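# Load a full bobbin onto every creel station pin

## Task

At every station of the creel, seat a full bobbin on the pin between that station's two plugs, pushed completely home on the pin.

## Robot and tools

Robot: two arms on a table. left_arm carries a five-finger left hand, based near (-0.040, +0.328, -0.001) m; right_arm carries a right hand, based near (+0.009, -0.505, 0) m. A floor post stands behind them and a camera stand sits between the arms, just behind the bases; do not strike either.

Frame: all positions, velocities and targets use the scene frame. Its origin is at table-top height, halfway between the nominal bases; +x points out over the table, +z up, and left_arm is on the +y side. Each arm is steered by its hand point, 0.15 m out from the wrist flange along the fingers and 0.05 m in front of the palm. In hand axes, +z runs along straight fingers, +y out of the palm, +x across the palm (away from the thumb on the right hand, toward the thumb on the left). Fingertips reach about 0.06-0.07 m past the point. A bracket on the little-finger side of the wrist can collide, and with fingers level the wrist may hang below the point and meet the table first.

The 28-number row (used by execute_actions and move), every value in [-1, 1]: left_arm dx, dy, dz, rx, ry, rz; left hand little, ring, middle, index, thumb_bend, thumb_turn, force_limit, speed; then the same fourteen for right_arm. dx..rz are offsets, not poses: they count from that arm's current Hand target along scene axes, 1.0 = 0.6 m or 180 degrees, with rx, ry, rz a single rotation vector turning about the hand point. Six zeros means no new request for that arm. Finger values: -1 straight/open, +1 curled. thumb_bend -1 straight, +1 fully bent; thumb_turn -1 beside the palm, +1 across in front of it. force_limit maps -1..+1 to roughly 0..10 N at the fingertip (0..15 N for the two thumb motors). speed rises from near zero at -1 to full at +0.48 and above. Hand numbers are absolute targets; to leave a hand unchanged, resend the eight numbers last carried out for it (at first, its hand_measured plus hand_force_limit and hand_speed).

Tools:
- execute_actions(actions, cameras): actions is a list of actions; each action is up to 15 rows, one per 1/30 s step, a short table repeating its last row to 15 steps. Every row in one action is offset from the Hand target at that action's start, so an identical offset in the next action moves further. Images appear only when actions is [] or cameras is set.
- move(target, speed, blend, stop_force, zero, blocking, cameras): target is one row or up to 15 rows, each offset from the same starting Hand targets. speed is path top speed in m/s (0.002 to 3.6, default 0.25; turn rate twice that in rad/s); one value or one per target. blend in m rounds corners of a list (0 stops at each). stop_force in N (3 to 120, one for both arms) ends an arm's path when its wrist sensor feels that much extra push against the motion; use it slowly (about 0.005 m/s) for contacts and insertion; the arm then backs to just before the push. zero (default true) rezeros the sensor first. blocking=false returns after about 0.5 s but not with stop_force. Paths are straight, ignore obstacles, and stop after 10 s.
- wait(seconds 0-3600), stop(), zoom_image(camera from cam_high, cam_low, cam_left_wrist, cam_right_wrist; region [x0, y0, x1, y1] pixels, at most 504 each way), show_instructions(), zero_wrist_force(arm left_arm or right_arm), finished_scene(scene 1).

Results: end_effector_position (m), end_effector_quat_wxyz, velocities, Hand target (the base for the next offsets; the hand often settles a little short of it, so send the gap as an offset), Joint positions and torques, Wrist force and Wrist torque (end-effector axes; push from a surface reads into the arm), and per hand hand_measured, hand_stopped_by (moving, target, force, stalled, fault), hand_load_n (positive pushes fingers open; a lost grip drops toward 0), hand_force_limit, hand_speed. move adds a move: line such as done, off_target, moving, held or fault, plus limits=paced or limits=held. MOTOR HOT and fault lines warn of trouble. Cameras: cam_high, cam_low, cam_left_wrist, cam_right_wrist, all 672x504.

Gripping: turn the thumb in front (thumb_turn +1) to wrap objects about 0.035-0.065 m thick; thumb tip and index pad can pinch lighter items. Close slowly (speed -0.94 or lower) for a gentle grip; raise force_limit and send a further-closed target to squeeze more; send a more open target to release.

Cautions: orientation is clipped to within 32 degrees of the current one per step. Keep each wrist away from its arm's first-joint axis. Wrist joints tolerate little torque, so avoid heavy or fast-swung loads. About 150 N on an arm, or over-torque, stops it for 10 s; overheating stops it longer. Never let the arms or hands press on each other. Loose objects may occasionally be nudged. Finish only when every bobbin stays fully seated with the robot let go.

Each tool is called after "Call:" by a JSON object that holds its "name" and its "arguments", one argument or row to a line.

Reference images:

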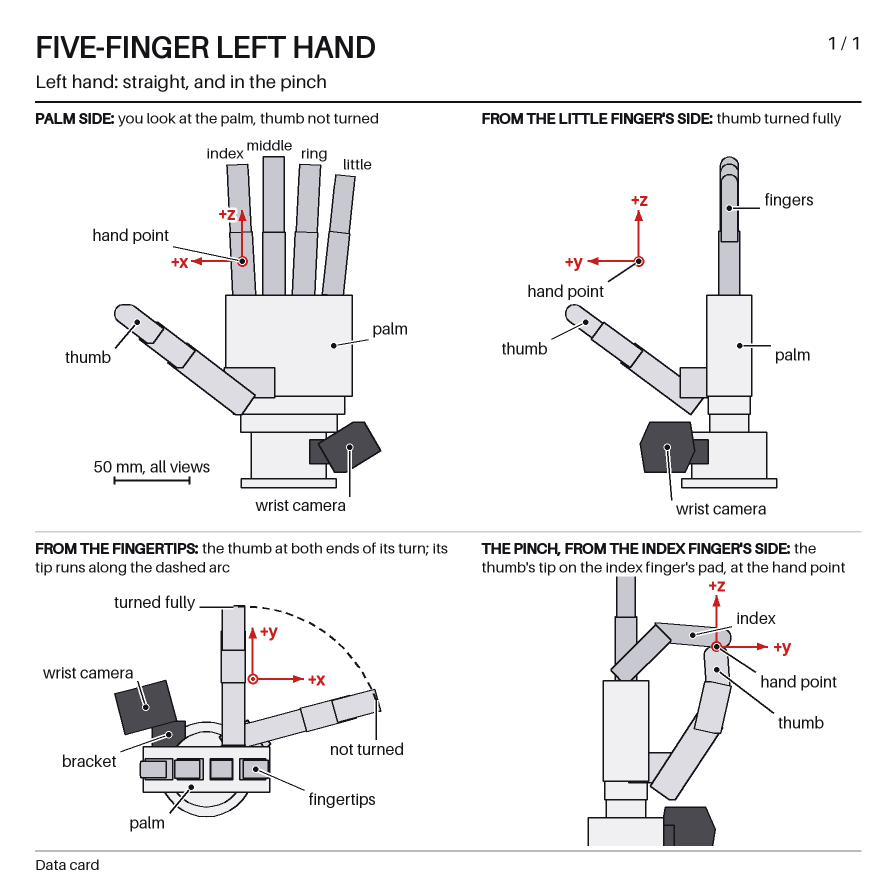

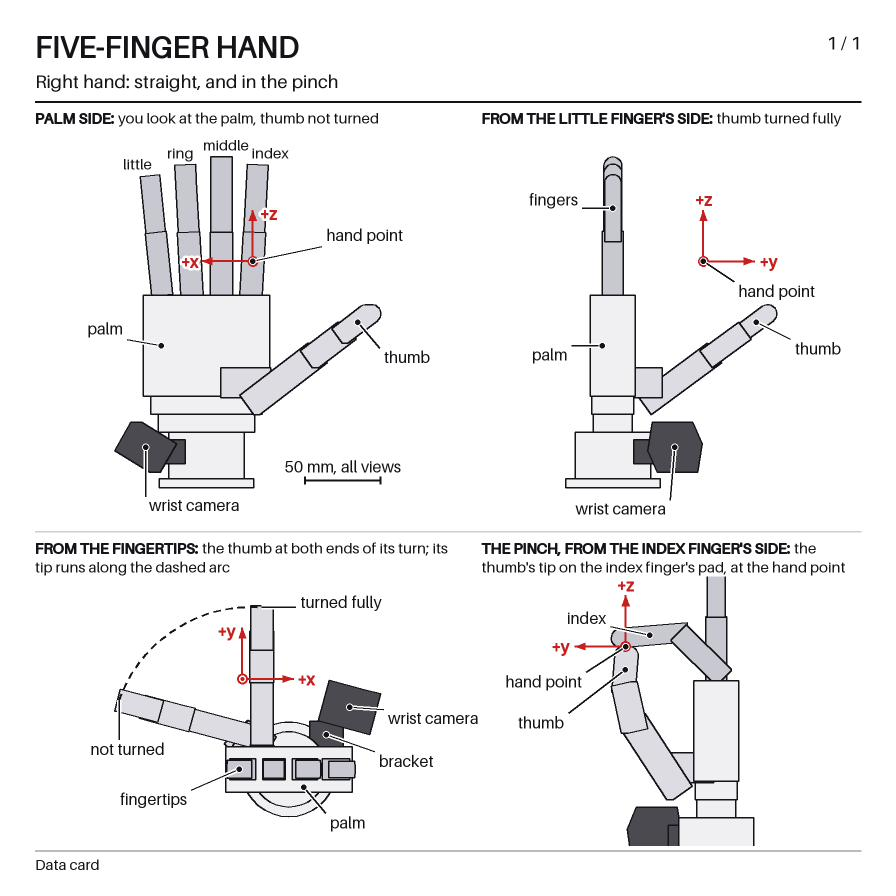

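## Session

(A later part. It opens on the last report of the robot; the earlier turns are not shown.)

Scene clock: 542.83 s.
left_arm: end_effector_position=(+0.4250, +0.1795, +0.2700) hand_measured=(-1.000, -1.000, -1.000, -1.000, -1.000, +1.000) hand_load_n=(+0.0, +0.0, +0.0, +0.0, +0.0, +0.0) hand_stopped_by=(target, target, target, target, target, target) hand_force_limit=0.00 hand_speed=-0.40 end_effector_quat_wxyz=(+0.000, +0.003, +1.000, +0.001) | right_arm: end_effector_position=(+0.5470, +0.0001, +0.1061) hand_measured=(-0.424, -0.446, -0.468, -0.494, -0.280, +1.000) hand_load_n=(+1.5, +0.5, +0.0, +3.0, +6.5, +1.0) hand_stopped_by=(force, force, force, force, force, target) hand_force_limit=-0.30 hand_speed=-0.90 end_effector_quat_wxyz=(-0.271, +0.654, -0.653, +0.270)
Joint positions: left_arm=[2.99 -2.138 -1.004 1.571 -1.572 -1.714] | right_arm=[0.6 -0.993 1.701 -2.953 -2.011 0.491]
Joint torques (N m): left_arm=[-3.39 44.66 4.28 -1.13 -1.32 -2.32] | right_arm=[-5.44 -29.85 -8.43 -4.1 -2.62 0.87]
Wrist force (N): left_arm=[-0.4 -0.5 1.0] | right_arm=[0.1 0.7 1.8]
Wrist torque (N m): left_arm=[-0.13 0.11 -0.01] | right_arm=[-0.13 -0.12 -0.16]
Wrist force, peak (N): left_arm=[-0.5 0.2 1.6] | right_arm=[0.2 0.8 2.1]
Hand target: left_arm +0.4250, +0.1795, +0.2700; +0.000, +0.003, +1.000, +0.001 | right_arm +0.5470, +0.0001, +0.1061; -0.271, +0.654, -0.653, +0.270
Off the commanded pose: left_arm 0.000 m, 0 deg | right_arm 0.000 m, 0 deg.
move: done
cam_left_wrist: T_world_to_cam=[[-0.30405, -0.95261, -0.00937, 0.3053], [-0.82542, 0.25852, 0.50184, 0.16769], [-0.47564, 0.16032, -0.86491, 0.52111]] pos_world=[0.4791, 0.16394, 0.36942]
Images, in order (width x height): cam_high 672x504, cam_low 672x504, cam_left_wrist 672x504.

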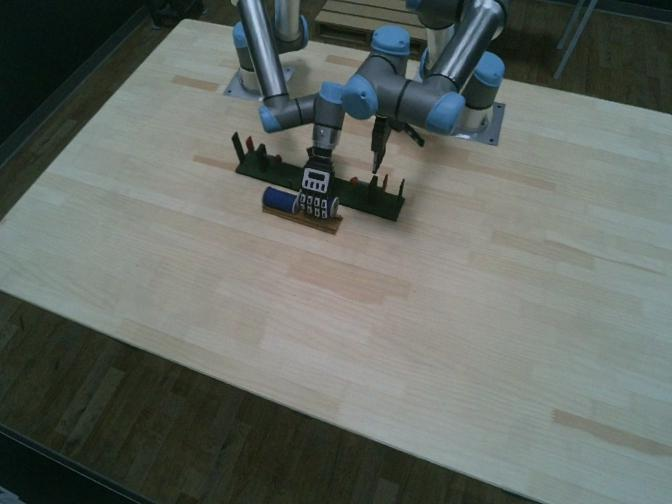

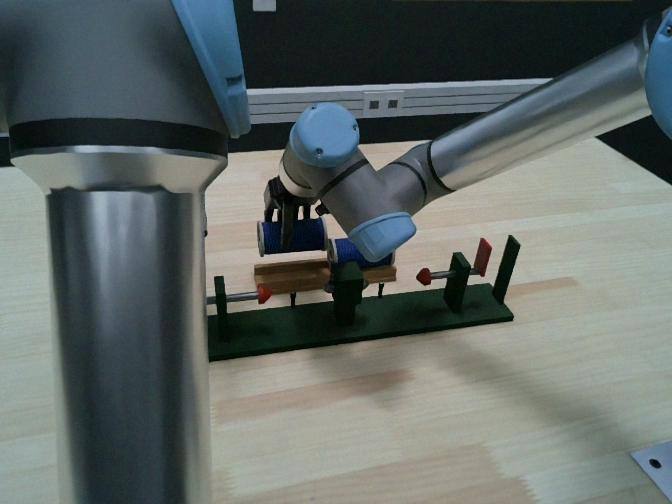

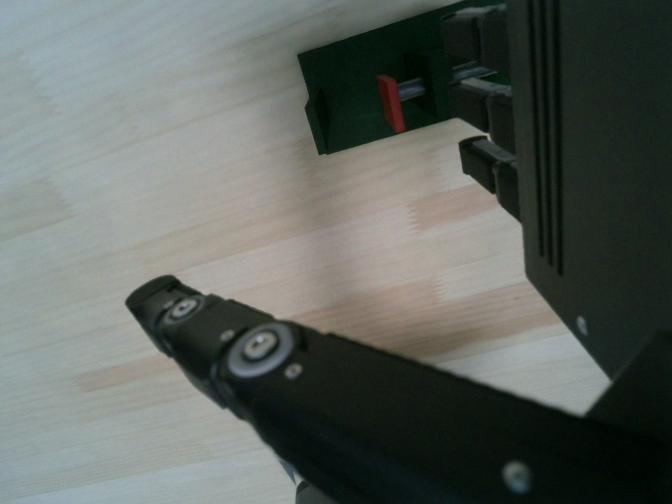

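Call:
{"name": "move", "arguments": {
  "target": [0.005, 0.0083, -0.08, 0, 0, 0, -1, -1, -1, -1, -1, 1, 0, -0.4, 0, 0, 0, 0, 0, 0, -0.1, -0.1, -0.1, -0.4, 0.35, 1, -0.3, -0.9],
  "speed": 0.15,
  "cameras": ["cam_low", "cam_left_wrist"]
}}

Call:
{"name": "zoom_image", "arguments": {
  "camera": "cam_left_wrist",
  "region": [290, 0, 530, 180]
}}

Scene clock: 597.00 s.
left_arm: end_effector_position=(+0.4280, +0.1845, +0.2220) hand_measured=(-1.000, -1.000, -1.000, -1.000, -1.000, +1.000) hand_load_n=(+0.0, +0.0, +0.0, +0.0, +0.0, +0.0) hand_stopped_by=(target, target, target, target, target, target) hand_force_limit=0.00 hand_speed=-0.40 end_effector_quat_wxyz=(+0.000, +0.003, +1.000, +0.001) | right_arm: end_effector_position=(+0.5470, +0.0001, +0.1061) hand_measured=(-0.424, -0.446, -0.468, -0.494, -0.280, +1.000) hand_load_n=(+1.0, +0.5, +0.5, +2.5, +6.0, +0.5) hand_stopped_by=(force, force, force, force, force, target) hand_force_limit=-0.30 hand_speed=-0.90 end_effector_quat_wxyz=(-0.271, +0.654, -0.653, +0.270)
Joint positions: left_arm=[3.001 -2.148 -1.111 1.688 -1.572 -1.704] | right_arm=[0.6 -0.993 1.701 -2.953 -2.011 0.491]
Joint torques (N m): left_arm=[-10.53 46.54 18.33 -1.59 0.51 -2.27] | right_arm=[-4.82 -31.61 -9.71 -5.6 -0.56 -1.81]
Wrist force (N): left_arm=[-0.3 0.1 1.0] | right_arm=[0.1 0.5 2.1]
Wrist torque (N m): left_arm=[0.02 0.12 0.02] | right_arm=[-0.18 -0.11 -0.17]
Wrist force, peak (N): left_arm=[-0.4 0.3 2.5] | right_arm=[-0.1 0.9 2.2]
Hand target: left_arm +0.4280, +0.1844, +0.2220; +0.000, +0.003, +1.000, +0.001 | right_arm +0.5470, +0.0001, +0.1061; -0.271, +0.654, -0.653, +0.270
Off the commanded pose: left_arm 0.000 m, 0 deg | right_arm 0.000 m, 0 deg.
move: done
cam_left_wrist: T_world_to_cam=[[-0.30358, -0.95276, -0.00939, 0.31043], [-0.82554, 0.2581, 0.50187, 0.19305], [-0.47574, 0.16011, -0.86489, 0.48028]] pos_world=[0.4821, 0.16904, 0.32142]

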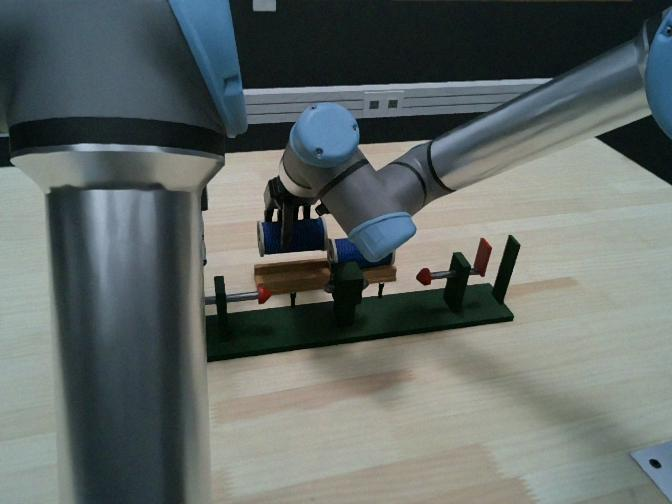

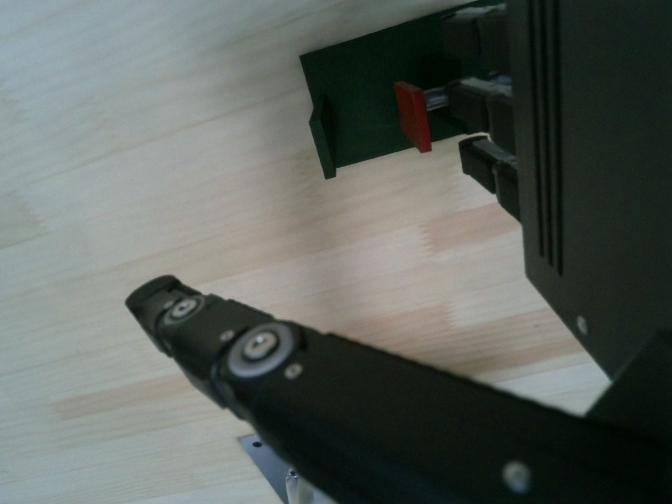

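Scaled by 2.100 from the camera's image (finer frame: 960x720).

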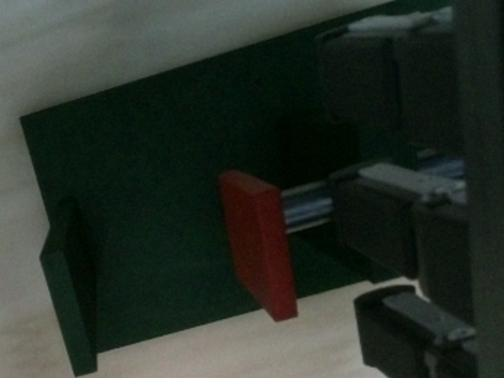

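Call:
{"name": "move", "arguments": {
  "target": [0, 0, -0.0967, 0, 0, 0, -1, -1, -1, -1, -1, 1, 0, -0.4, 0, 0, 0, 0, 0, 0, -0.1, -0.1, -0.1, -0.4, 0.35, 1, -0.3, -0.9],
  "speed": 0.04,
  "stop_force": 6,
  "cameras": ["cam_low", "cam_left_wrist"]
}}

Call:
{"name": "zoom_image", "arguments": {
  "camera": "cam_left_wrist",
  "region": [290, 0, 530, 180]
}}

Scene clock: 620.27 s.
left_arm: end_effector_position=(+0.4280, +0.1844, +0.1640) hand_measured=(-1.000, -1.000, -1.000, -1.000, -1.000, +1.000) hand_load_n=(+0.0, +0.0, +0.0, +0.0, +0.0, +0.0) hand_stopped_by=(target, target, target, target, target, target) hand_force_limit=0.00 hand_speed=-0.40 end_effector_quat_wxyz=(+0.000, +0.003, +1.000, +0.001) | right_arm: end_effector_position=(+0.5470, +0.0001, +0.1061) hand_measured=(-0.424, -0.446, -0.468, -0.494, -0.280, +1.000) hand_load_n=(+1.5, +0.5, +0.5, +2.5, +6.5, +1.0) hand_stopped_by=(force, force, force, force, force, target) hand_force_limit=-0.30 hand_speed=-0.90 end_effector_quat_wxyz=(-0.271, +0.654, -0.653, +0.270)
Joint positions: left_arm=[3.001 -2.175 -1.217 1.822 -1.572 -1.705] | right_arm=[0.6 -0.993 1.701 -2.953 -2.011 0.491]
Joint torques (N m): left_arm=[-9.31 47.07 30.56 -5.36 1.4 -0.67] | right_arm=[-3.65 -31.16 -9.38 -5.44 0.47 -2.15]
Wrist force (N): left_arm=[-0.1 -0.1 0.9] | right_arm=[0.2 0.7 1.9]
Wrist torque (N m): left_arm=[0.02 0.07 0.06] | right_arm=[-0.14 -0.12 -0.15]
Wrist force, peak (N): left_arm=[-0.1 -0.2 1.6] | right_arm=[0.2 0.8 2.2]
Hand target: left_arm +0.4280, +0.1844, +0.1640; +0.000, +0.003, +1.000, +0.001 | right_arm +0.5470, +0.0001, +0.1061; -0.271, +0.654, -0.653, +0.270
Off the commanded pose: left_arm 0.000 m, 0 deg | right_arm 0.000 m, 0 deg.
move: done
cam_left_wrist: T_world_to_cam=[[-0.3036, -0.95275, -0.00942, 0.30978], [-0.82558, 0.25811, 0.5018, 0.22214], [-0.47566, 0.16012, -0.86494, 0.43006]] pos_world=[0.482, 0.16894, 0.26342]

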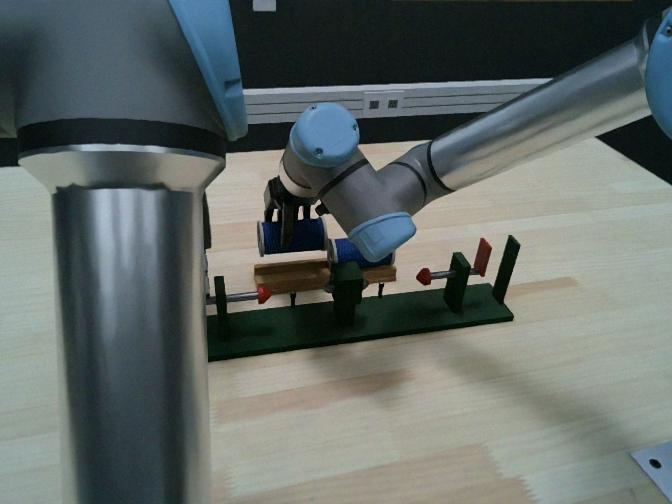

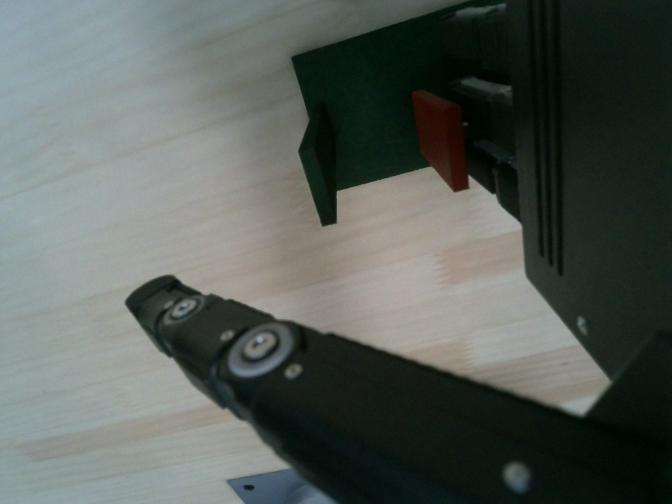

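Scaled by 2.100 from the camera's image (finer frame: 960x720).

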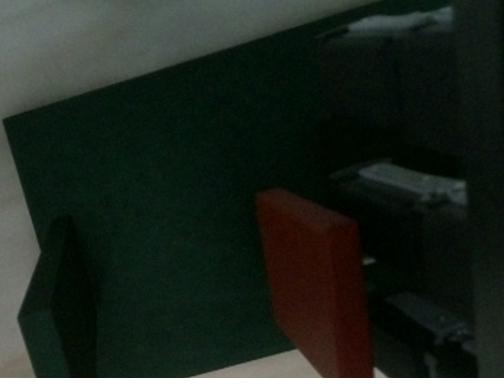

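Call:
{"name": "move", "arguments": {
  "target": [0, 0.04, 0, 0, 0, 0, -1, -1, -1, -1, -1, 1, 0, -0.4, 0, 0, 0, 0, 0, 0, -0.1, -0.1, -0.1, -0.4, 0.35, 1, -0.3, -0.9],
  "speed": 0.03,
  "stop_force": 25,
  "cameras": ["cam_low", "cam_left_wrist"]
}}

Scene clock: 630.53 s.
left_arm: end_effector_position=(+0.4280, +0.2084, +0.1640) hand_measured=(-1.000, -1.000, -1.000, -1.000, -1.000, +1.000) hand_load_n=(+0.0, +0.0, +0.5, +0.0, +0.0, +0.0) hand_stopped_by=(target, target, target, target, target, target) hand_force_limit=0.00 hand_speed=-0.40 end_effector_quat_wxyz=(+0.000, +0.003, +1.000, +0.001) | right_arm: end_effector_position=(+0.5470, +0.0001, +0.1061) hand_measured=(-0.424, -0.446, -0.468, -0.494, -0.280, +1.000) hand_load_n=(+1.5, +1.0, +0.0, +2.5, +6.0, +1.0) hand_stopped_by=(force, force, force, force, force, target) hand_force_limit=-0.30 hand_speed=-0.90 end_effector_quat_wxyz=(-0.271, +0.654, -0.653, +0.270)
Joint positions: left_arm=[3.047 -2.154 -1.252 1.835 -1.572 -1.658] | right_arm=[0.6 -0.993 1.701 -2.953 -2.011 0.491]
Joint torques (N m): left_arm=[-5.46 32.85 28.76 -6.85 0.32 -2.3] | right_arm=[-4.33 -32.2 -7.99 -5.76 0.9 -2.07]
Wrist force (N): left_arm=[-2.6 -13.2 1.4] | right_arm=[0.2 0.6 1.9]
Wrist torque (N m): left_arm=[-0.11 0.02 0.15] | right_arm=[-0.14 -0.13 -0.16]
Wrist force, peak (N): left_arm=[-4.1 -14.1 2.5] | right_arm=[0.2 0.7 2.2]
Hand target: left_arm +0.4280, +0.2084, +0.1640; +0.000, +0.003, +1.000, +0.001 | right_arm +0.5470, +0.0001, +0.1061; -0.271, +0.654, -0.653, +0.270
Off the commanded pose: left_arm 0.000 m, 0 deg | right_arm 0.000 m, 0 deg.
move: done
cam_left_wrist: T_world_to_cam=[[-0.30361, -0.95275, -0.00945, 0.33265], [-0.82562, 0.25812, 0.50172, 0.21598], [-0.47558, 0.16013, -0.86498, 0.42619]] pos_world=[0.482, 0.19294, 0.26342]

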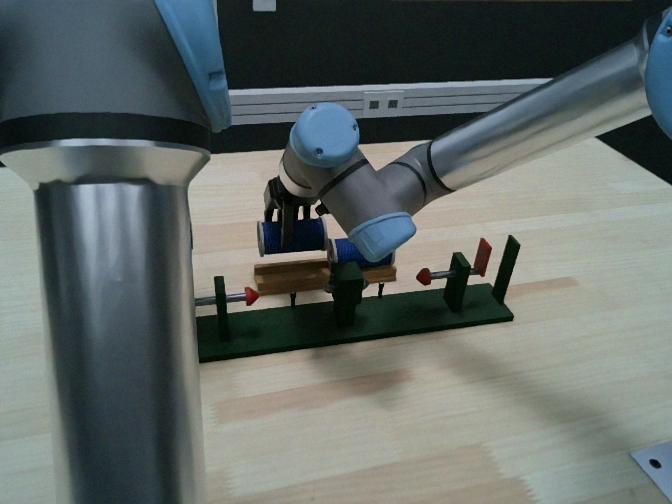

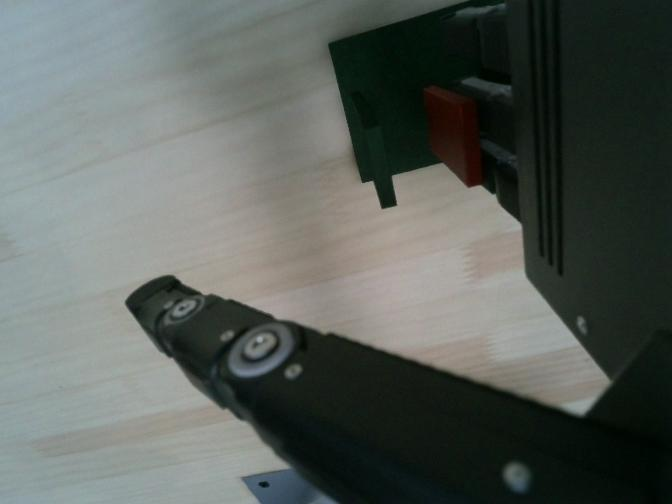

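Call:
{"name": "move", "arguments": {
  "target": [0, 0.0233, 0, 0, 0, 0, -1, -1, -1, -1, -1, 1, 0, -0.4, 0, 0, 0, 0, 0, 0, -0.1, -0.1, -0.1, -0.4, 0.35, 1, -0.3, -0.9],
  "speed": 0.03,
  "stop_force": 25,
  "cameras": ["cam_low", "cam_left_wrist"]
}}

Call:
{"name": "zoom_image", "arguments": {
  "camera": "cam_left_wrist",
  "region": [290, 0, 530, 230]
}}

Call:
{"name": "zoom_image", "arguments": {
  "camera": "cam_low",
  "region": [160, 200, 420, 380]
}}

Scene clock: 643.50 s.
left_arm: end_effector_position=(+0.4280, +0.2224, +0.1640) hand_measured=(-1.000, -1.000, -1.000, -1.000, -1.000, +1.000) hand_load_n=(+0.0, +0.0, +0.5, +0.0, +0.0, +0.0) hand_stopped_by=(target, target, target, target, target, target) hand_force_limit=0.00 hand_speed=-0.40 end_effector_quat_wxyz=(+0.000, +0.003, +1.000, +0.001) | right_arm: end_effector_position=(+0.5470, +0.0001, +0.1061) hand_measured=(-0.424, -0.446, -0.468, -0.494, -0.280, +1.000) hand_load_n=(+1.0, +0.5, +0.0, +2.5, +6.5, +1.0) hand_stopped_by=(force, force, force, force, force, target) hand_force_limit=-0.30 hand_speed=-0.90 end_effector_quat_wxyz=(-0.271, +0.654, -0.653, +0.270)
Joint positions: left_arm=[3.074 -2.142 -1.271 1.842 -1.572 -1.631] | right_arm=[0.6 -0.993 1.701 -2.953 -2.011 0.491]
Joint torques (N m): left_arm=[-4.33 32.01 28.09 -7.71 -0.54 -2.35] | right_arm=[-4.3 -30.93 -8.91 -5.55 1.5 -2.01]
Wrist force (N): left_arm=[-6.1 -17.8 2.4] | right_arm=[0.4 0.7 2.1]
Wrist torque (N m): left_arm=[-0.20 0.08 0.05] | right_arm=[-0.15 -0.15 -0.15]
Wrist force, peak (N): left_arm=[-6.8 -18.1 2.3] | right_arm=[0.2 0.8 2.2]
Hand target: left_arm +0.4280, +0.2224, +0.1640; +0.000, +0.003, +1.000, +0.001 | right_arm +0.5470, +0.0001, +0.1061; -0.271, +0.654, -0.653, +0.270
Off the commanded pose: left_arm 0.000 m, 0 deg | right_arm 0.000 m, 0 deg.
move: done
cam_left_wrist: T_world_to_cam=[[-0.30361, -0.95275, -0.00945, 0.34599], [-0.82562, 0.25812, 0.50172, 0.21237], [-0.47558, 0.16013, -0.86498, 0.42395]] pos_world=[0.482, 0.20694, 0.26342]

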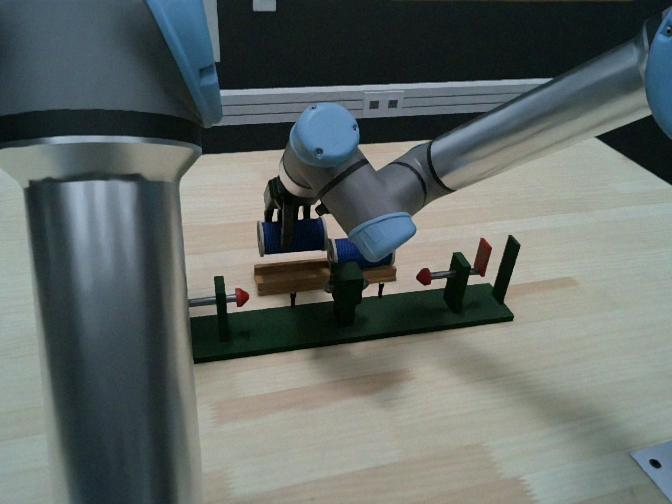

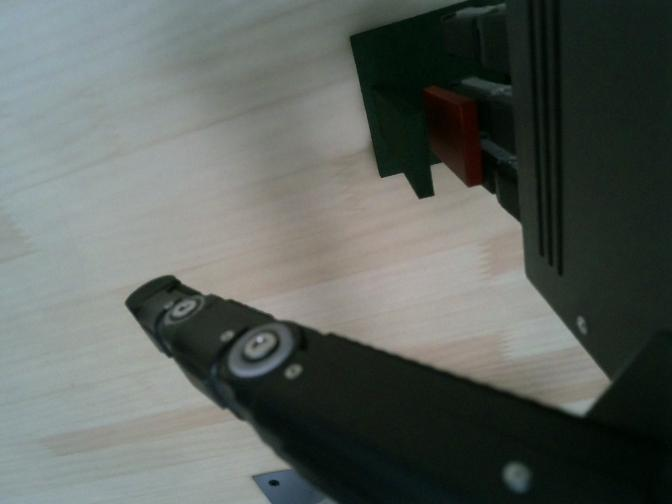

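Scaled by 2.100 from the camera's image (finer frame: 960x720).

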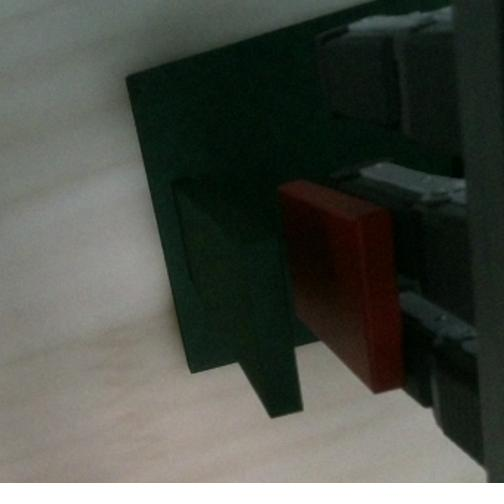

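Scaled by 1.938 from the camera's image (finer frame: 960x720).

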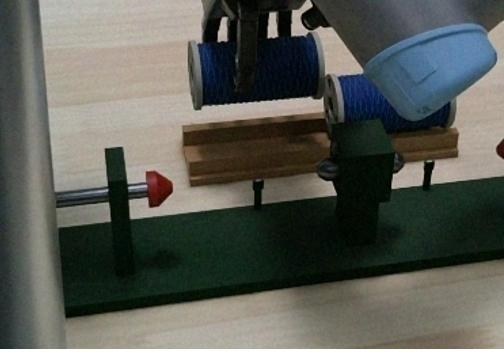

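Call:
{"name": "move", "arguments": {
  "target": [
    [0, 0.0067, 0, 0, 0, 0, -1, -1, -1, -1, -1, 1, 0, -0.4, 0, 0, 0.09, 0, 0, 0, -0.1, -0.1, -0.1, -0.4, 0.35, 1, -0.3, -0.9],
    [0, 0.0067, 0, 0, 0, 0, -1, -1, -1, -1, -1, 1, 0, -0.4, -0.1992, 0.0605, 0.09, 0, 0, -0.0118, -0.1, -0.1, -0.1, -0.4, 0.35, 1, -0.3, -0.9]
  ],
  "speed": 0.08,
  "blend": [0.02, 0],
  "cameras": ["cam_low", "cam_left_wrist", "cam_right_wrist"]
}}

Call:
{"name": "zoom_image", "arguments": {
  "camera": "cam_low",
  "region": [160, 180, 420, 380]
}}

Scene clock: 670.73 s.
left_arm: end_effector_position=(+0.4280, +0.2265, +0.1640) hand_measured=(-1.000, -1.000, -1.000, -1.000, -1.000, +1.000) hand_load_n=(+0.0, +0.0, +0.5, +0.0, +0.0, +0.0) hand_stopped_by=(target, target, target, target, target, target) hand_force_limit=0.00 hand_speed=-0.40 end_effector_quat_wxyz=(+0.000, +0.003, +1.000, +0.001) | right_arm: end_effector_position=(+0.4274, +0.0363, +0.1602) hand_measured=(-0.424, -0.446, -0.468, -0.494, -0.280, +1.000) hand_load_n=(+1.5, +1.0, +0.0, +2.5, +6.0, +1.0) hand_stopped_by=(force, force, force, force, force, target) hand_force_limit=-0.30 hand_speed=-0.90 end_effector_quat_wxyz=(-0.266, +0.642, -0.665, +0.275)
Joint positions: left_arm=[3.082 -2.139 -1.276 1.844 -1.572 -1.623] | right_arm=[0.79 -1.163 1.78 -2.759 -2.144 0.702]
Joint torques (N m): left_arm=[7.72 41.36 7.54 -1.63 -0.57 0.27] | right_arm=[-3.13 -24.79 -26.46 -5.96 1.74 -2.06]
Wrist force (N): left_arm=[-7.5 -18.9 2.3] | right_arm=[0.0 0.5 1.9]
Wrist torque (N m): left_arm=[-0.22 0.13 -0.02] | right_arm=[-0.17 -0.08 -0.14]
Wrist force, peak (N): left_arm=[-7.6 -19.4 2.5] | right_arm=[0.2 1.8 2.6]
Hand target: left_arm +0.4280, +0.2264, +0.1640; +0.000, +0.003, +1.000, +0.001 | right_arm +0.4274, +0.0364, +0.1601; -0.266, +0.642, -0.665, +0.275
Off the commanded pose: left_arm 0.000 m, 0 deg | right_arm 0.000 m, 0 deg.
move: done
cam_left_wrist: T_world_to_cam=[[-0.30361, -0.95275, -0.00945, 0.3498], [-0.82562, 0.25812, 0.50172, 0.21133], [-0.47558, 0.16013, -0.86498, 0.42331]] pos_world=[0.482, 0.21094, 0.26342]
cam_right_wrist: T_world_to_cam=[[-0.71123, -0.19548, -0.67523, 0.42102], [-0.48232, 0.8345, 0.26643, 0.12669], [0.5114, 0.51517, -0.6878, -0.00901]] pos_world=[0.36516, -0.01878, 0.24433]

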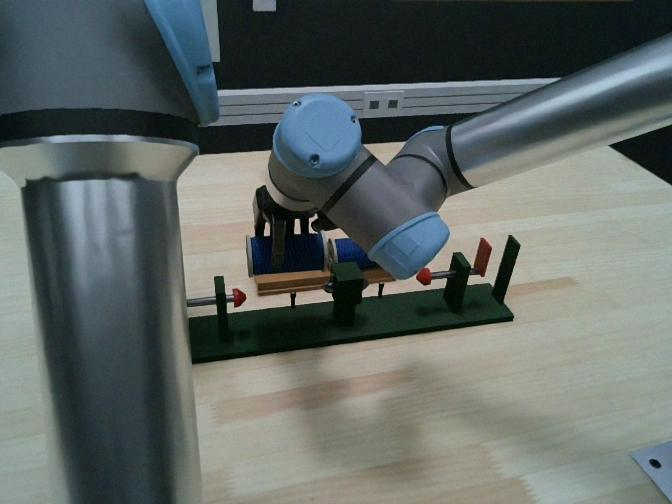

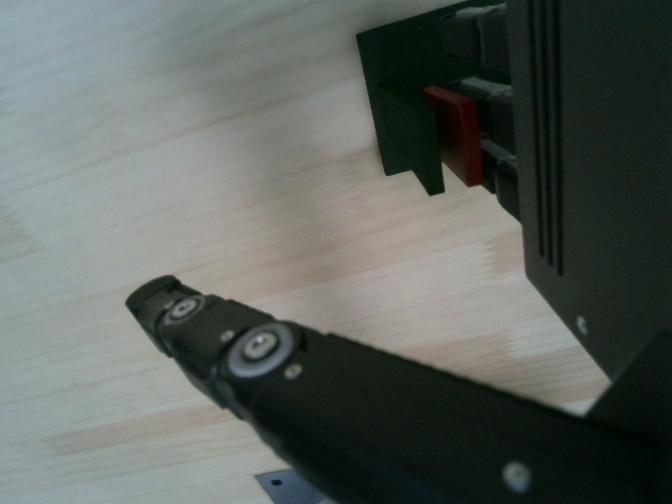

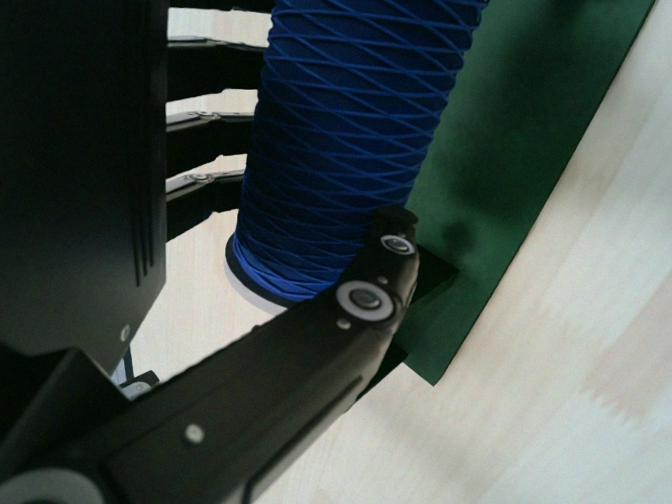

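Scaled by 1.938 from the camera's image (finer frame: 960x720).

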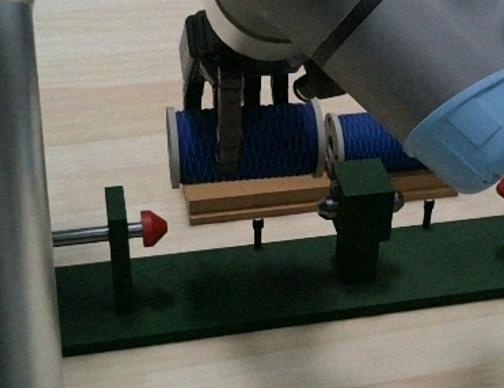

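Call:
{"name": "zoom_image", "arguments": {
  "camera": "cam_low",
  "region": [230, 210, 350, 300]
}}

Scaled by 4.200 from the camera's image (finer frame: 960x720).

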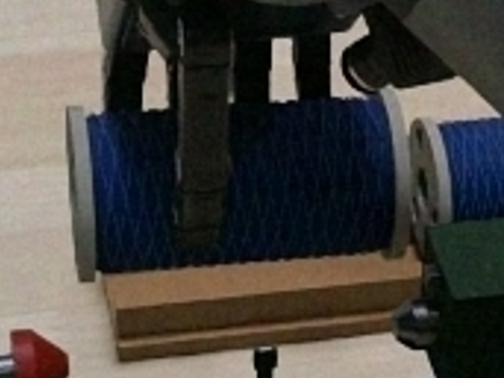

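Call:
{"name": "execute_actions", "arguments": {
  "actions": [],
  "cameras": ["cam_high", "cam_low"]
}}

Call:
{"name": "zoom_image", "arguments": {
  "camera": "cam_high",
  "region": [290, 130, 420, 230]
}}

Scene clock: 713.47 s.
left_arm: end_effector_position=(+0.4280, +0.2264, +0.1640) hand_measured=(-1.000, -1.000, -1.000, -1.000, -1.000, +1.000) hand_load_n=(+0.0, +0.0, +0.5, +0.0, -0.5, +0.0) hand_stopped_by=(target, target, target, target, target, target) hand_force_limit=0.00 hand_speed=-0.40 end_effector_quat_wxyz=(+0.000, +0.003, +1.000, +0.001) | right_arm: end_effector_position=(+0.4274, +0.0364, +0.1601) hand_measured=(-0.424, -0.446, -0.468, -0.494, -0.280, +1.000) hand_load_n=(+1.5, +0.5, +0.5, +2.5, +6.0, +0.5) hand_stopped_by=(force, force, force, force, force, target) hand_force_limit=-0.30 hand_speed=-0.90 end_effector_quat_wxyz=(-0.266, +0.642, -0.665, +0.275)
Joint positions: left_arm=[3.082 -2.139 -1.276 1.844 -1.572 -1.623] | right_arm=[0.79 -1.163 1.78 -2.759 -2.144 0.702]
Joint velocities: within noise
Joint torques (N m): left_arm=[-1.44 34 26.18 -7.53 -1.88 -2.14] | right_arm=[5.3 -25.45 -25.98 -2.74 -1.53 0.91]
Wrist force (N): left_arm=[-7.6 -19.2 2.2] | right_arm=[-0.1 0.6 1.8]
Wrist torque (N m): left_arm=[-0.26 0.15 -0.03] | right_arm=[-0.15 -0.06 -0.15]
Wrist force, peak (N): left_arm=[-7.8 -19.5 2.7] | right_arm=[-0.1 0.6 2.3]
Hand target: left_arm +0.4280, +0.2264, +0.1640; +0.000, +0.003, +1.000, +0.001 | right_arm +0.4274, +0.0364, +0.1601; -0.266, +0.642, -0.665, +0.275
Off the commanded pose: left_arm 0.000 m, 0 deg | right_arm 0.000 m, 0 deg.
Images, in order (width x height): cam_high 672x504, cam_low 672x504.

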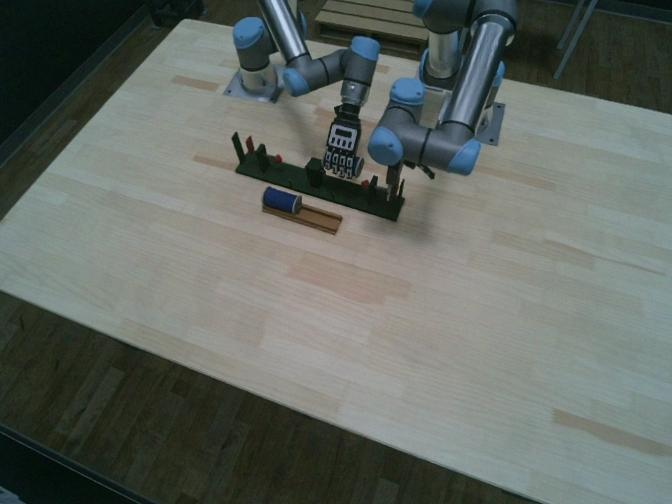

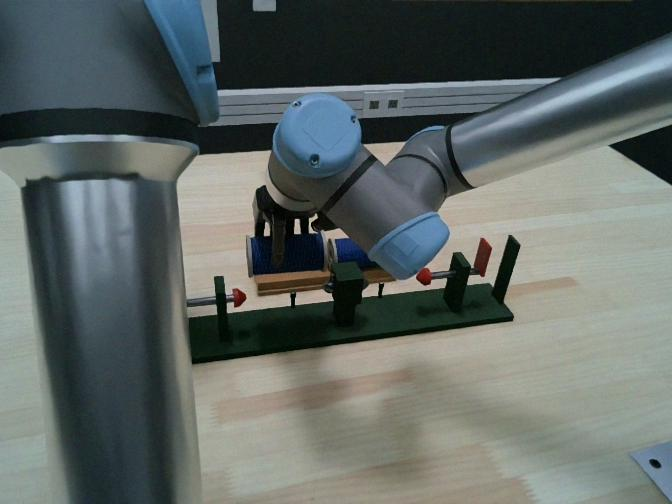

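Scaled by 3.877 from the camera's image (finer frame: 960x720).

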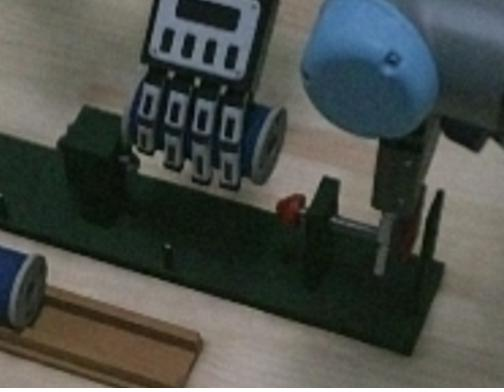

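Call:
{"name": "move", "arguments": {
  "target": [0, 0, 0, 0, 0, 0, -1, -1, -1, -1, -1, 1, 0, -0.4, -0.0013, -0.0006, -0.052, 0, 0, 0.0118, -0.1, -0.1, -0.1, -0.4, 0.35, 1, -0.3, -0.9],
  "speed": 0.06,
  "cameras": ["cam_low", "cam_high"]
}}

Call:
{"name": "zoom_image", "arguments": {
  "camera": "cam_low",
  "region": [230, 210, 350, 310]
}}

Call:
{"name": "zoom_image", "arguments": {
  "camera": "cam_high",
  "region": [290, 130, 420, 230]
}}

Scene clock: 745.37 s.
left_arm: end_effector_position=(+0.4280, +0.2264, +0.1640) hand_measured=(-1.000, -1.000, -1.000, -1.000, -1.000, +1.000) hand_load_n=(+0.0, +0.0, +0.5, +0.0, +0.5, +0.0) hand_stopped_by=(target, target, target, target, target, target) hand_force_limit=0.00 hand_speed=-0.40 end_effector_quat_wxyz=(+0.000, +0.003, +1.000, +0.001) | right_arm: end_effector_position=(+0.4267, +0.0360, +0.1288) hand_measured=(-0.424, -0.446, -0.468, -0.494, -0.280, +1.000) hand_load_n=(+1.0, +0.5, +0.0, +2.5, +6.0, +1.0) hand_stopped_by=(force, force, force, force, force, target) hand_force_limit=-0.30 hand_speed=-0.90 end_effector_quat_wxyz=(-0.271, +0.654, -0.653, +0.270)
Joint positions: left_arm=[3.082 -2.139 -1.276 1.844 -1.572 -1.623] | right_arm=[0.783 -1.12 1.82 -2.865 -2.12 0.659]
Joint torques (N m): left_arm=[-1.22 33.99 25.49 -7.44 -2.87 -2.05] | right_arm=[5.24 -46.38 -25.82 -1.1 -3.49 1.5]
Wrist force (N): left_arm=[-7.1 -19.1 2.0] | right_arm=[0.1 0.5 1.7]
Wrist torque (N m): left_arm=[-0.26 0.10 0.00] | right_arm=[-0.16 -0.09 0.06]
Wrist force, peak (N): left_arm=[-7.5 -19.6 2.8] | right_arm=[-0.1 1.2 2.3]
Hand target: left_arm +0.4280, +0.2264, +0.1640; +0.000, +0.003, +1.000, +0.001 | right_arm +0.4267, +0.0361, +0.1289; -0.271, +0.654, -0.653, +0.270
Off the commanded pose: left_arm 0.000 m, 0 deg | right_arm 0.000 m, 0 deg.
move: done
Images, in order (width x height): cam_high 672x504, cam_low 672x504.

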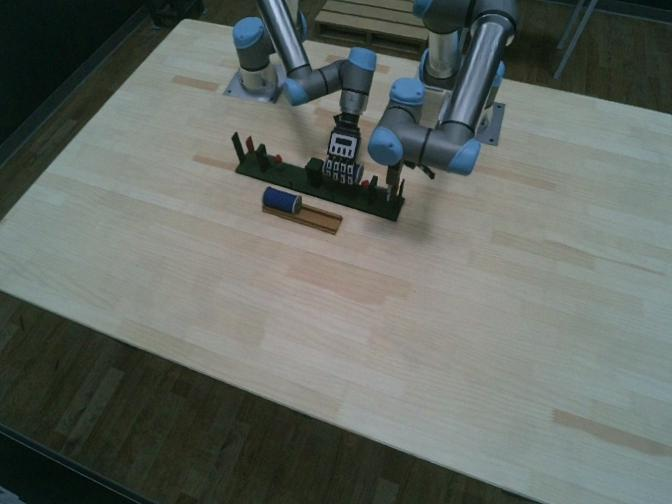

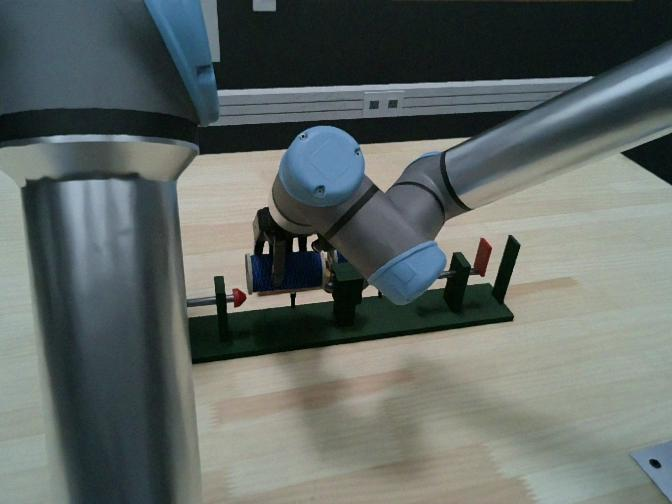

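Scaled by 4.200 from the camera's image (finer frame: 960x720).

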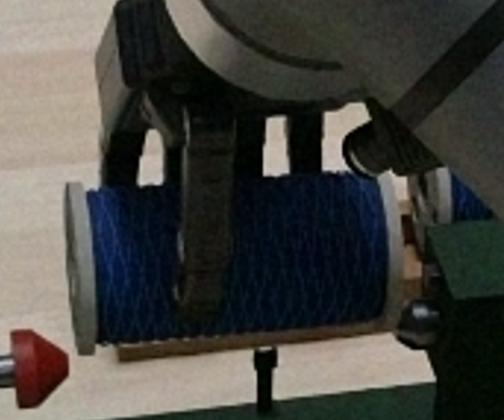

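Scaled by 3.877 from the camera's image (finer frame: 960x720).

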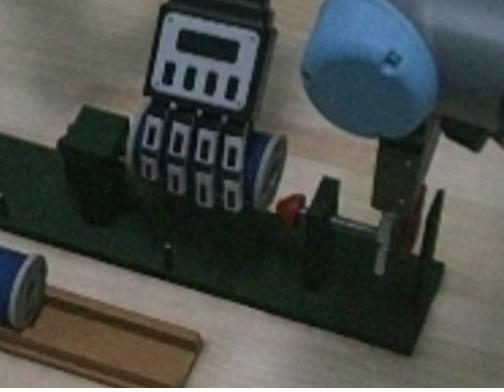

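Call:
{"name": "zoom_image", "arguments": {
  "camera": "cam_low",
  "region": [300, 230, 360, 300]
}}

Call:
{"name": "zoom_image", "arguments": {
  "camera": "cam_low",
  "region": [230, 240, 290, 310]
}}

Call:
{"name": "zoom_image", "arguments": {
  "camera": "cam_high",
  "region": [315, 155, 375, 200]
}}

Scaled by 7.200 from the camera's image (finer frame: 960x720).

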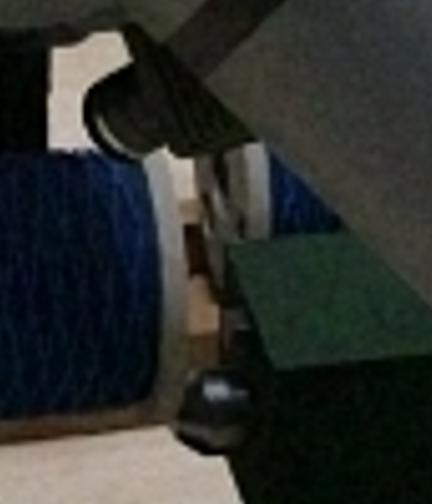

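Scaled by 7.200 from the camera's image (finer frame: 960x720).

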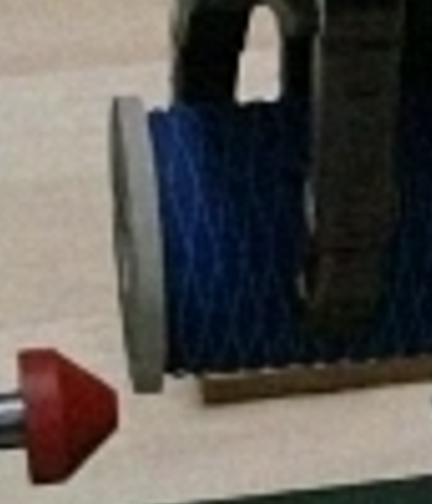

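Scaled by 8.400 from the camera's image (finer frame: 960x720).

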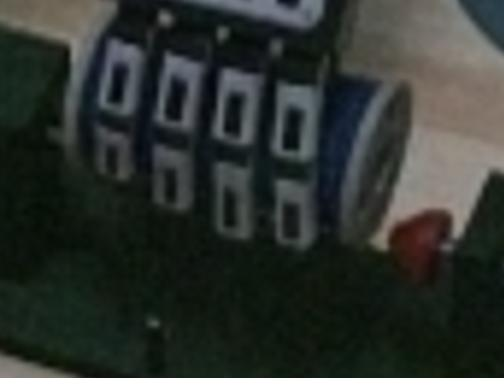

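Call:
{"name": "execute_actions", "arguments": {
  "actions": [],
  "cameras": ["cam_right_wrist"]
}}

Scene clock: 796.87 s.
left_arm: end_effector_position=(+0.4280, +0.2264, +0.1640) hand_measured=(-1.000, -1.000, -1.000, -1.000, -1.000, +1.000) hand_load_n=(+0.0, +0.0, +0.5, +0.0, +0.0, +0.0) hand_stopped_by=(target, target, target, target, target, target) hand_force_limit=0.00 hand_speed=-0.40 end_effector_quat_wxyz=(+0.000, +0.003, +1.000, +0.001) | right_arm: end_effector_position=(+0.4267, +0.0361, +0.1289) hand_measured=(-0.424, -0.446, -0.468, -0.494, -0.280, +1.000) hand_load_n=(+1.5, +1.0, +0.0, +2.5, +6.5, +1.0) hand_stopped_by=(force, force, force, force, force, target) hand_force_limit=-0.30 hand_speed=-0.90 end_effector_quat_wxyz=(-0.271, +0.654, -0.653, +0.270)
Joint positions: left_arm=[3.082 -2.139 -1.276 1.844 -1.572 -1.623] | right_arm=[0.784 -1.12 1.82 -2.865 -2.12 0.659]
Joint velocities: within noise
Joint torques (N m): left_arm=[-0.07 33.45 26.26 -7.45 -4.55 -2.08] | right_arm=[5.9 -47.07 -25.95 -5.13 -3.49 1.48]
Wrist force (N): left_arm=[-7.5 -19.1 2.4] | right_arm=[-0.1 0.5 1.8]
Wrist torque (N m): left_arm=[-0.24 0.13 -0.01] | right_arm=[-0.16 -0.07 0.05]
Wrist force, peak (N): left_arm=[-8.0 -19.4 3.0] | right_arm=[-0.1 0.8 2.0]
Hand target: left_arm +0.4280, +0.2264, +0.1640; +0.000, +0.003, +1.000, +0.001 | right_arm +0.4267, +0.0361, +0.1289; -0.271, +0.654, -0.653, +0.270
Off the commanded pose: left_arm 0.000 m, 0 deg | right_arm 0.000 m, 0 deg.
camera_calibration:
cam_right_wrist: T_world_to_cam=[[-0.70353, -0.22162, -0.67523, 0.39705], [-0.51295, 0.81596, 0.26664, 0.14856], [0.49186, 0.53395, -0.68773, -0.02234]] pos_world=[0.36653, -0.02129, 0.21313]
Images, in order (width x height): cam_right_wrist 672x504.

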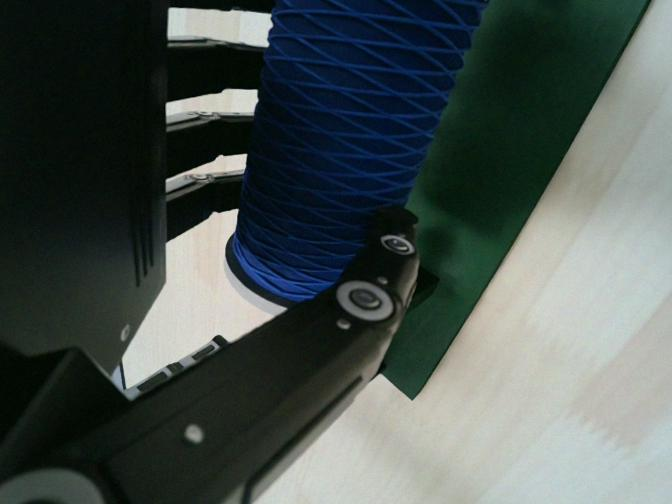

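Call:
{"name": "move", "arguments": {
  "target": [
    [0, 0, 0, 0, 0, 0, -1, -1, -1, -1, -1, 1, 0, -0.4, -0.002, 0.0018, -0.01, -0.0139, 0, -0.0118, -0.1, -0.1, -0.1, -0.4, 0.35, 1, -0.3, -0.9],
    [0, 0, 0, 0, 0, 0, -1, -1, -1, -1, -1, 1, 0, -0.4, -0.002, 0.0018, -0.0627, -0.0139, 0, -0.0118, -0.1, -0.1, -0.1, -0.4, 0.35, 1, -0.3, -0.9]
  ],
  "speed": 0.04,
  "stop_force": 6,
  "cameras": ["cam_low", "cam_high", "cam_right_wrist"]
}}

Call:
{"name": "zoom_image", "arguments": {
  "camera": "cam_low",
  "region": [230, 250, 350, 330]
}}

Call:
{"name": "zoom_image", "arguments": {
  "camera": "cam_high",
  "region": [315, 155, 375, 200]
}}

Scene clock: 849.40 s.
left_arm: end_effector_position=(+0.4280, +0.2264, +0.1640) hand_measured=(-1.000, -1.000, -1.000, -1.000, -1.000, +1.000) hand_load_n=(+0.0, +0.0, +0.5, -0.5, +0.5, +0.0) hand_stopped_by=(target, target, target, target, target, target) hand_force_limit=0.00 hand_speed=-0.40 end_effector_quat_wxyz=(+0.000, +0.003, +1.000, +0.001) | right_arm: end_effector_position=(+0.4255, +0.0372, +0.0913) hand_measured=(-0.424, -0.446, -0.468, -0.494, -0.280, +1.000) hand_load_n=(+1.0, +0.5, +0.5, +2.5, +6.0, +0.5) hand_stopped_by=(force, force, force, force, force, target) hand_force_limit=-0.30 hand_speed=-0.90 end_effector_quat_wxyz=(-0.252, +0.647, -0.659, +0.289)
Joint positions: left_arm=[3.082 -2.139 -1.276 1.844 -1.572 -1.623] | right_arm=[0.804 -1.05 1.812 -2.872 -2.176 0.699]
Joint torques (N m): left_arm=[0.75 34.25 26.13 -7.41 -6.52 -2.03] | right_arm=[-6.7 -49.01 -25.16 -0.32 1.6 -1.6]
Wrist force (N): left_arm=[-7.2 -19.1 2.6] | right_arm=[-0.3 0.8 1.8]
Wrist torque (N m): left_arm=[-0.28 0.09 0.01] | right_arm=[-0.12 -0.07 -0.14]
Wrist force, peak (N): left_arm=[-7.6 -19.7 2.7] | right_arm=[-0.2 1.2 2.4]
Hand target: left_arm +0.4280, +0.2264, +0.1640; +0.000, +0.003, +1.000, +0.001 | right_arm +0.4255, +0.0372, +0.0913; -0.252, +0.647, -0.659, +0.289
Off the commanded pose: left_arm 0.000 m, 0 deg | right_arm 0.000 m, 0 deg.
move: done
cam_right_wrist: T_world_to_cam=[[-0.71179, -0.22468, -0.66548, 0.37375], [-0.48216, 0.84526, 0.23033, 0.1462], [0.51075, 0.48481, -0.70999, -0.05233]] pos_world=[0.36325, -0.01423, 0.1779]
Images, in order (width x height): cam_high 672x504, cam_low 672x504, cam_right_wrist 672x504.

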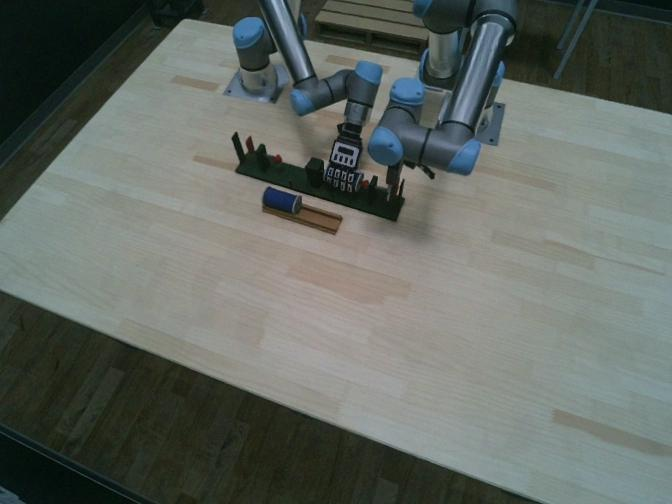

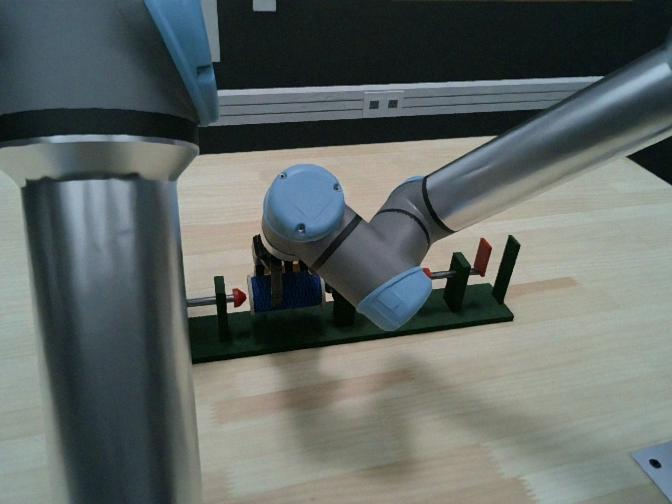

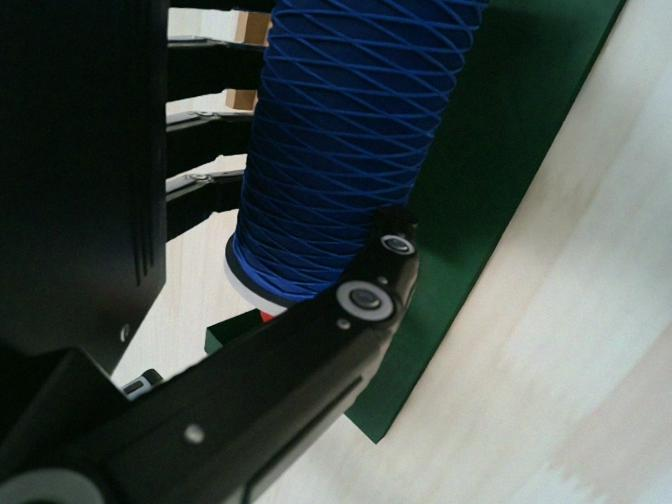

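Scaled by 4.200 from the camera's image (finer frame: 960x720).

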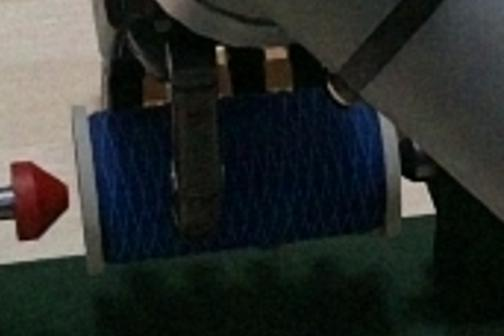

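Scaled by 8.400 from the camera's image (finer frame: 960x720).

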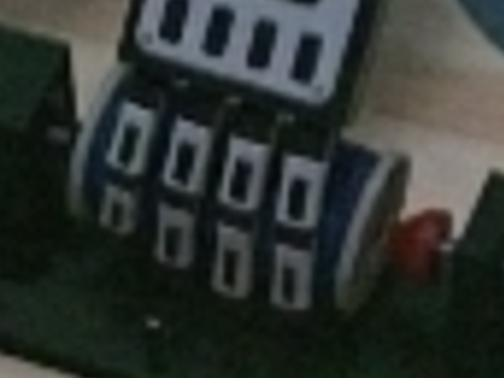

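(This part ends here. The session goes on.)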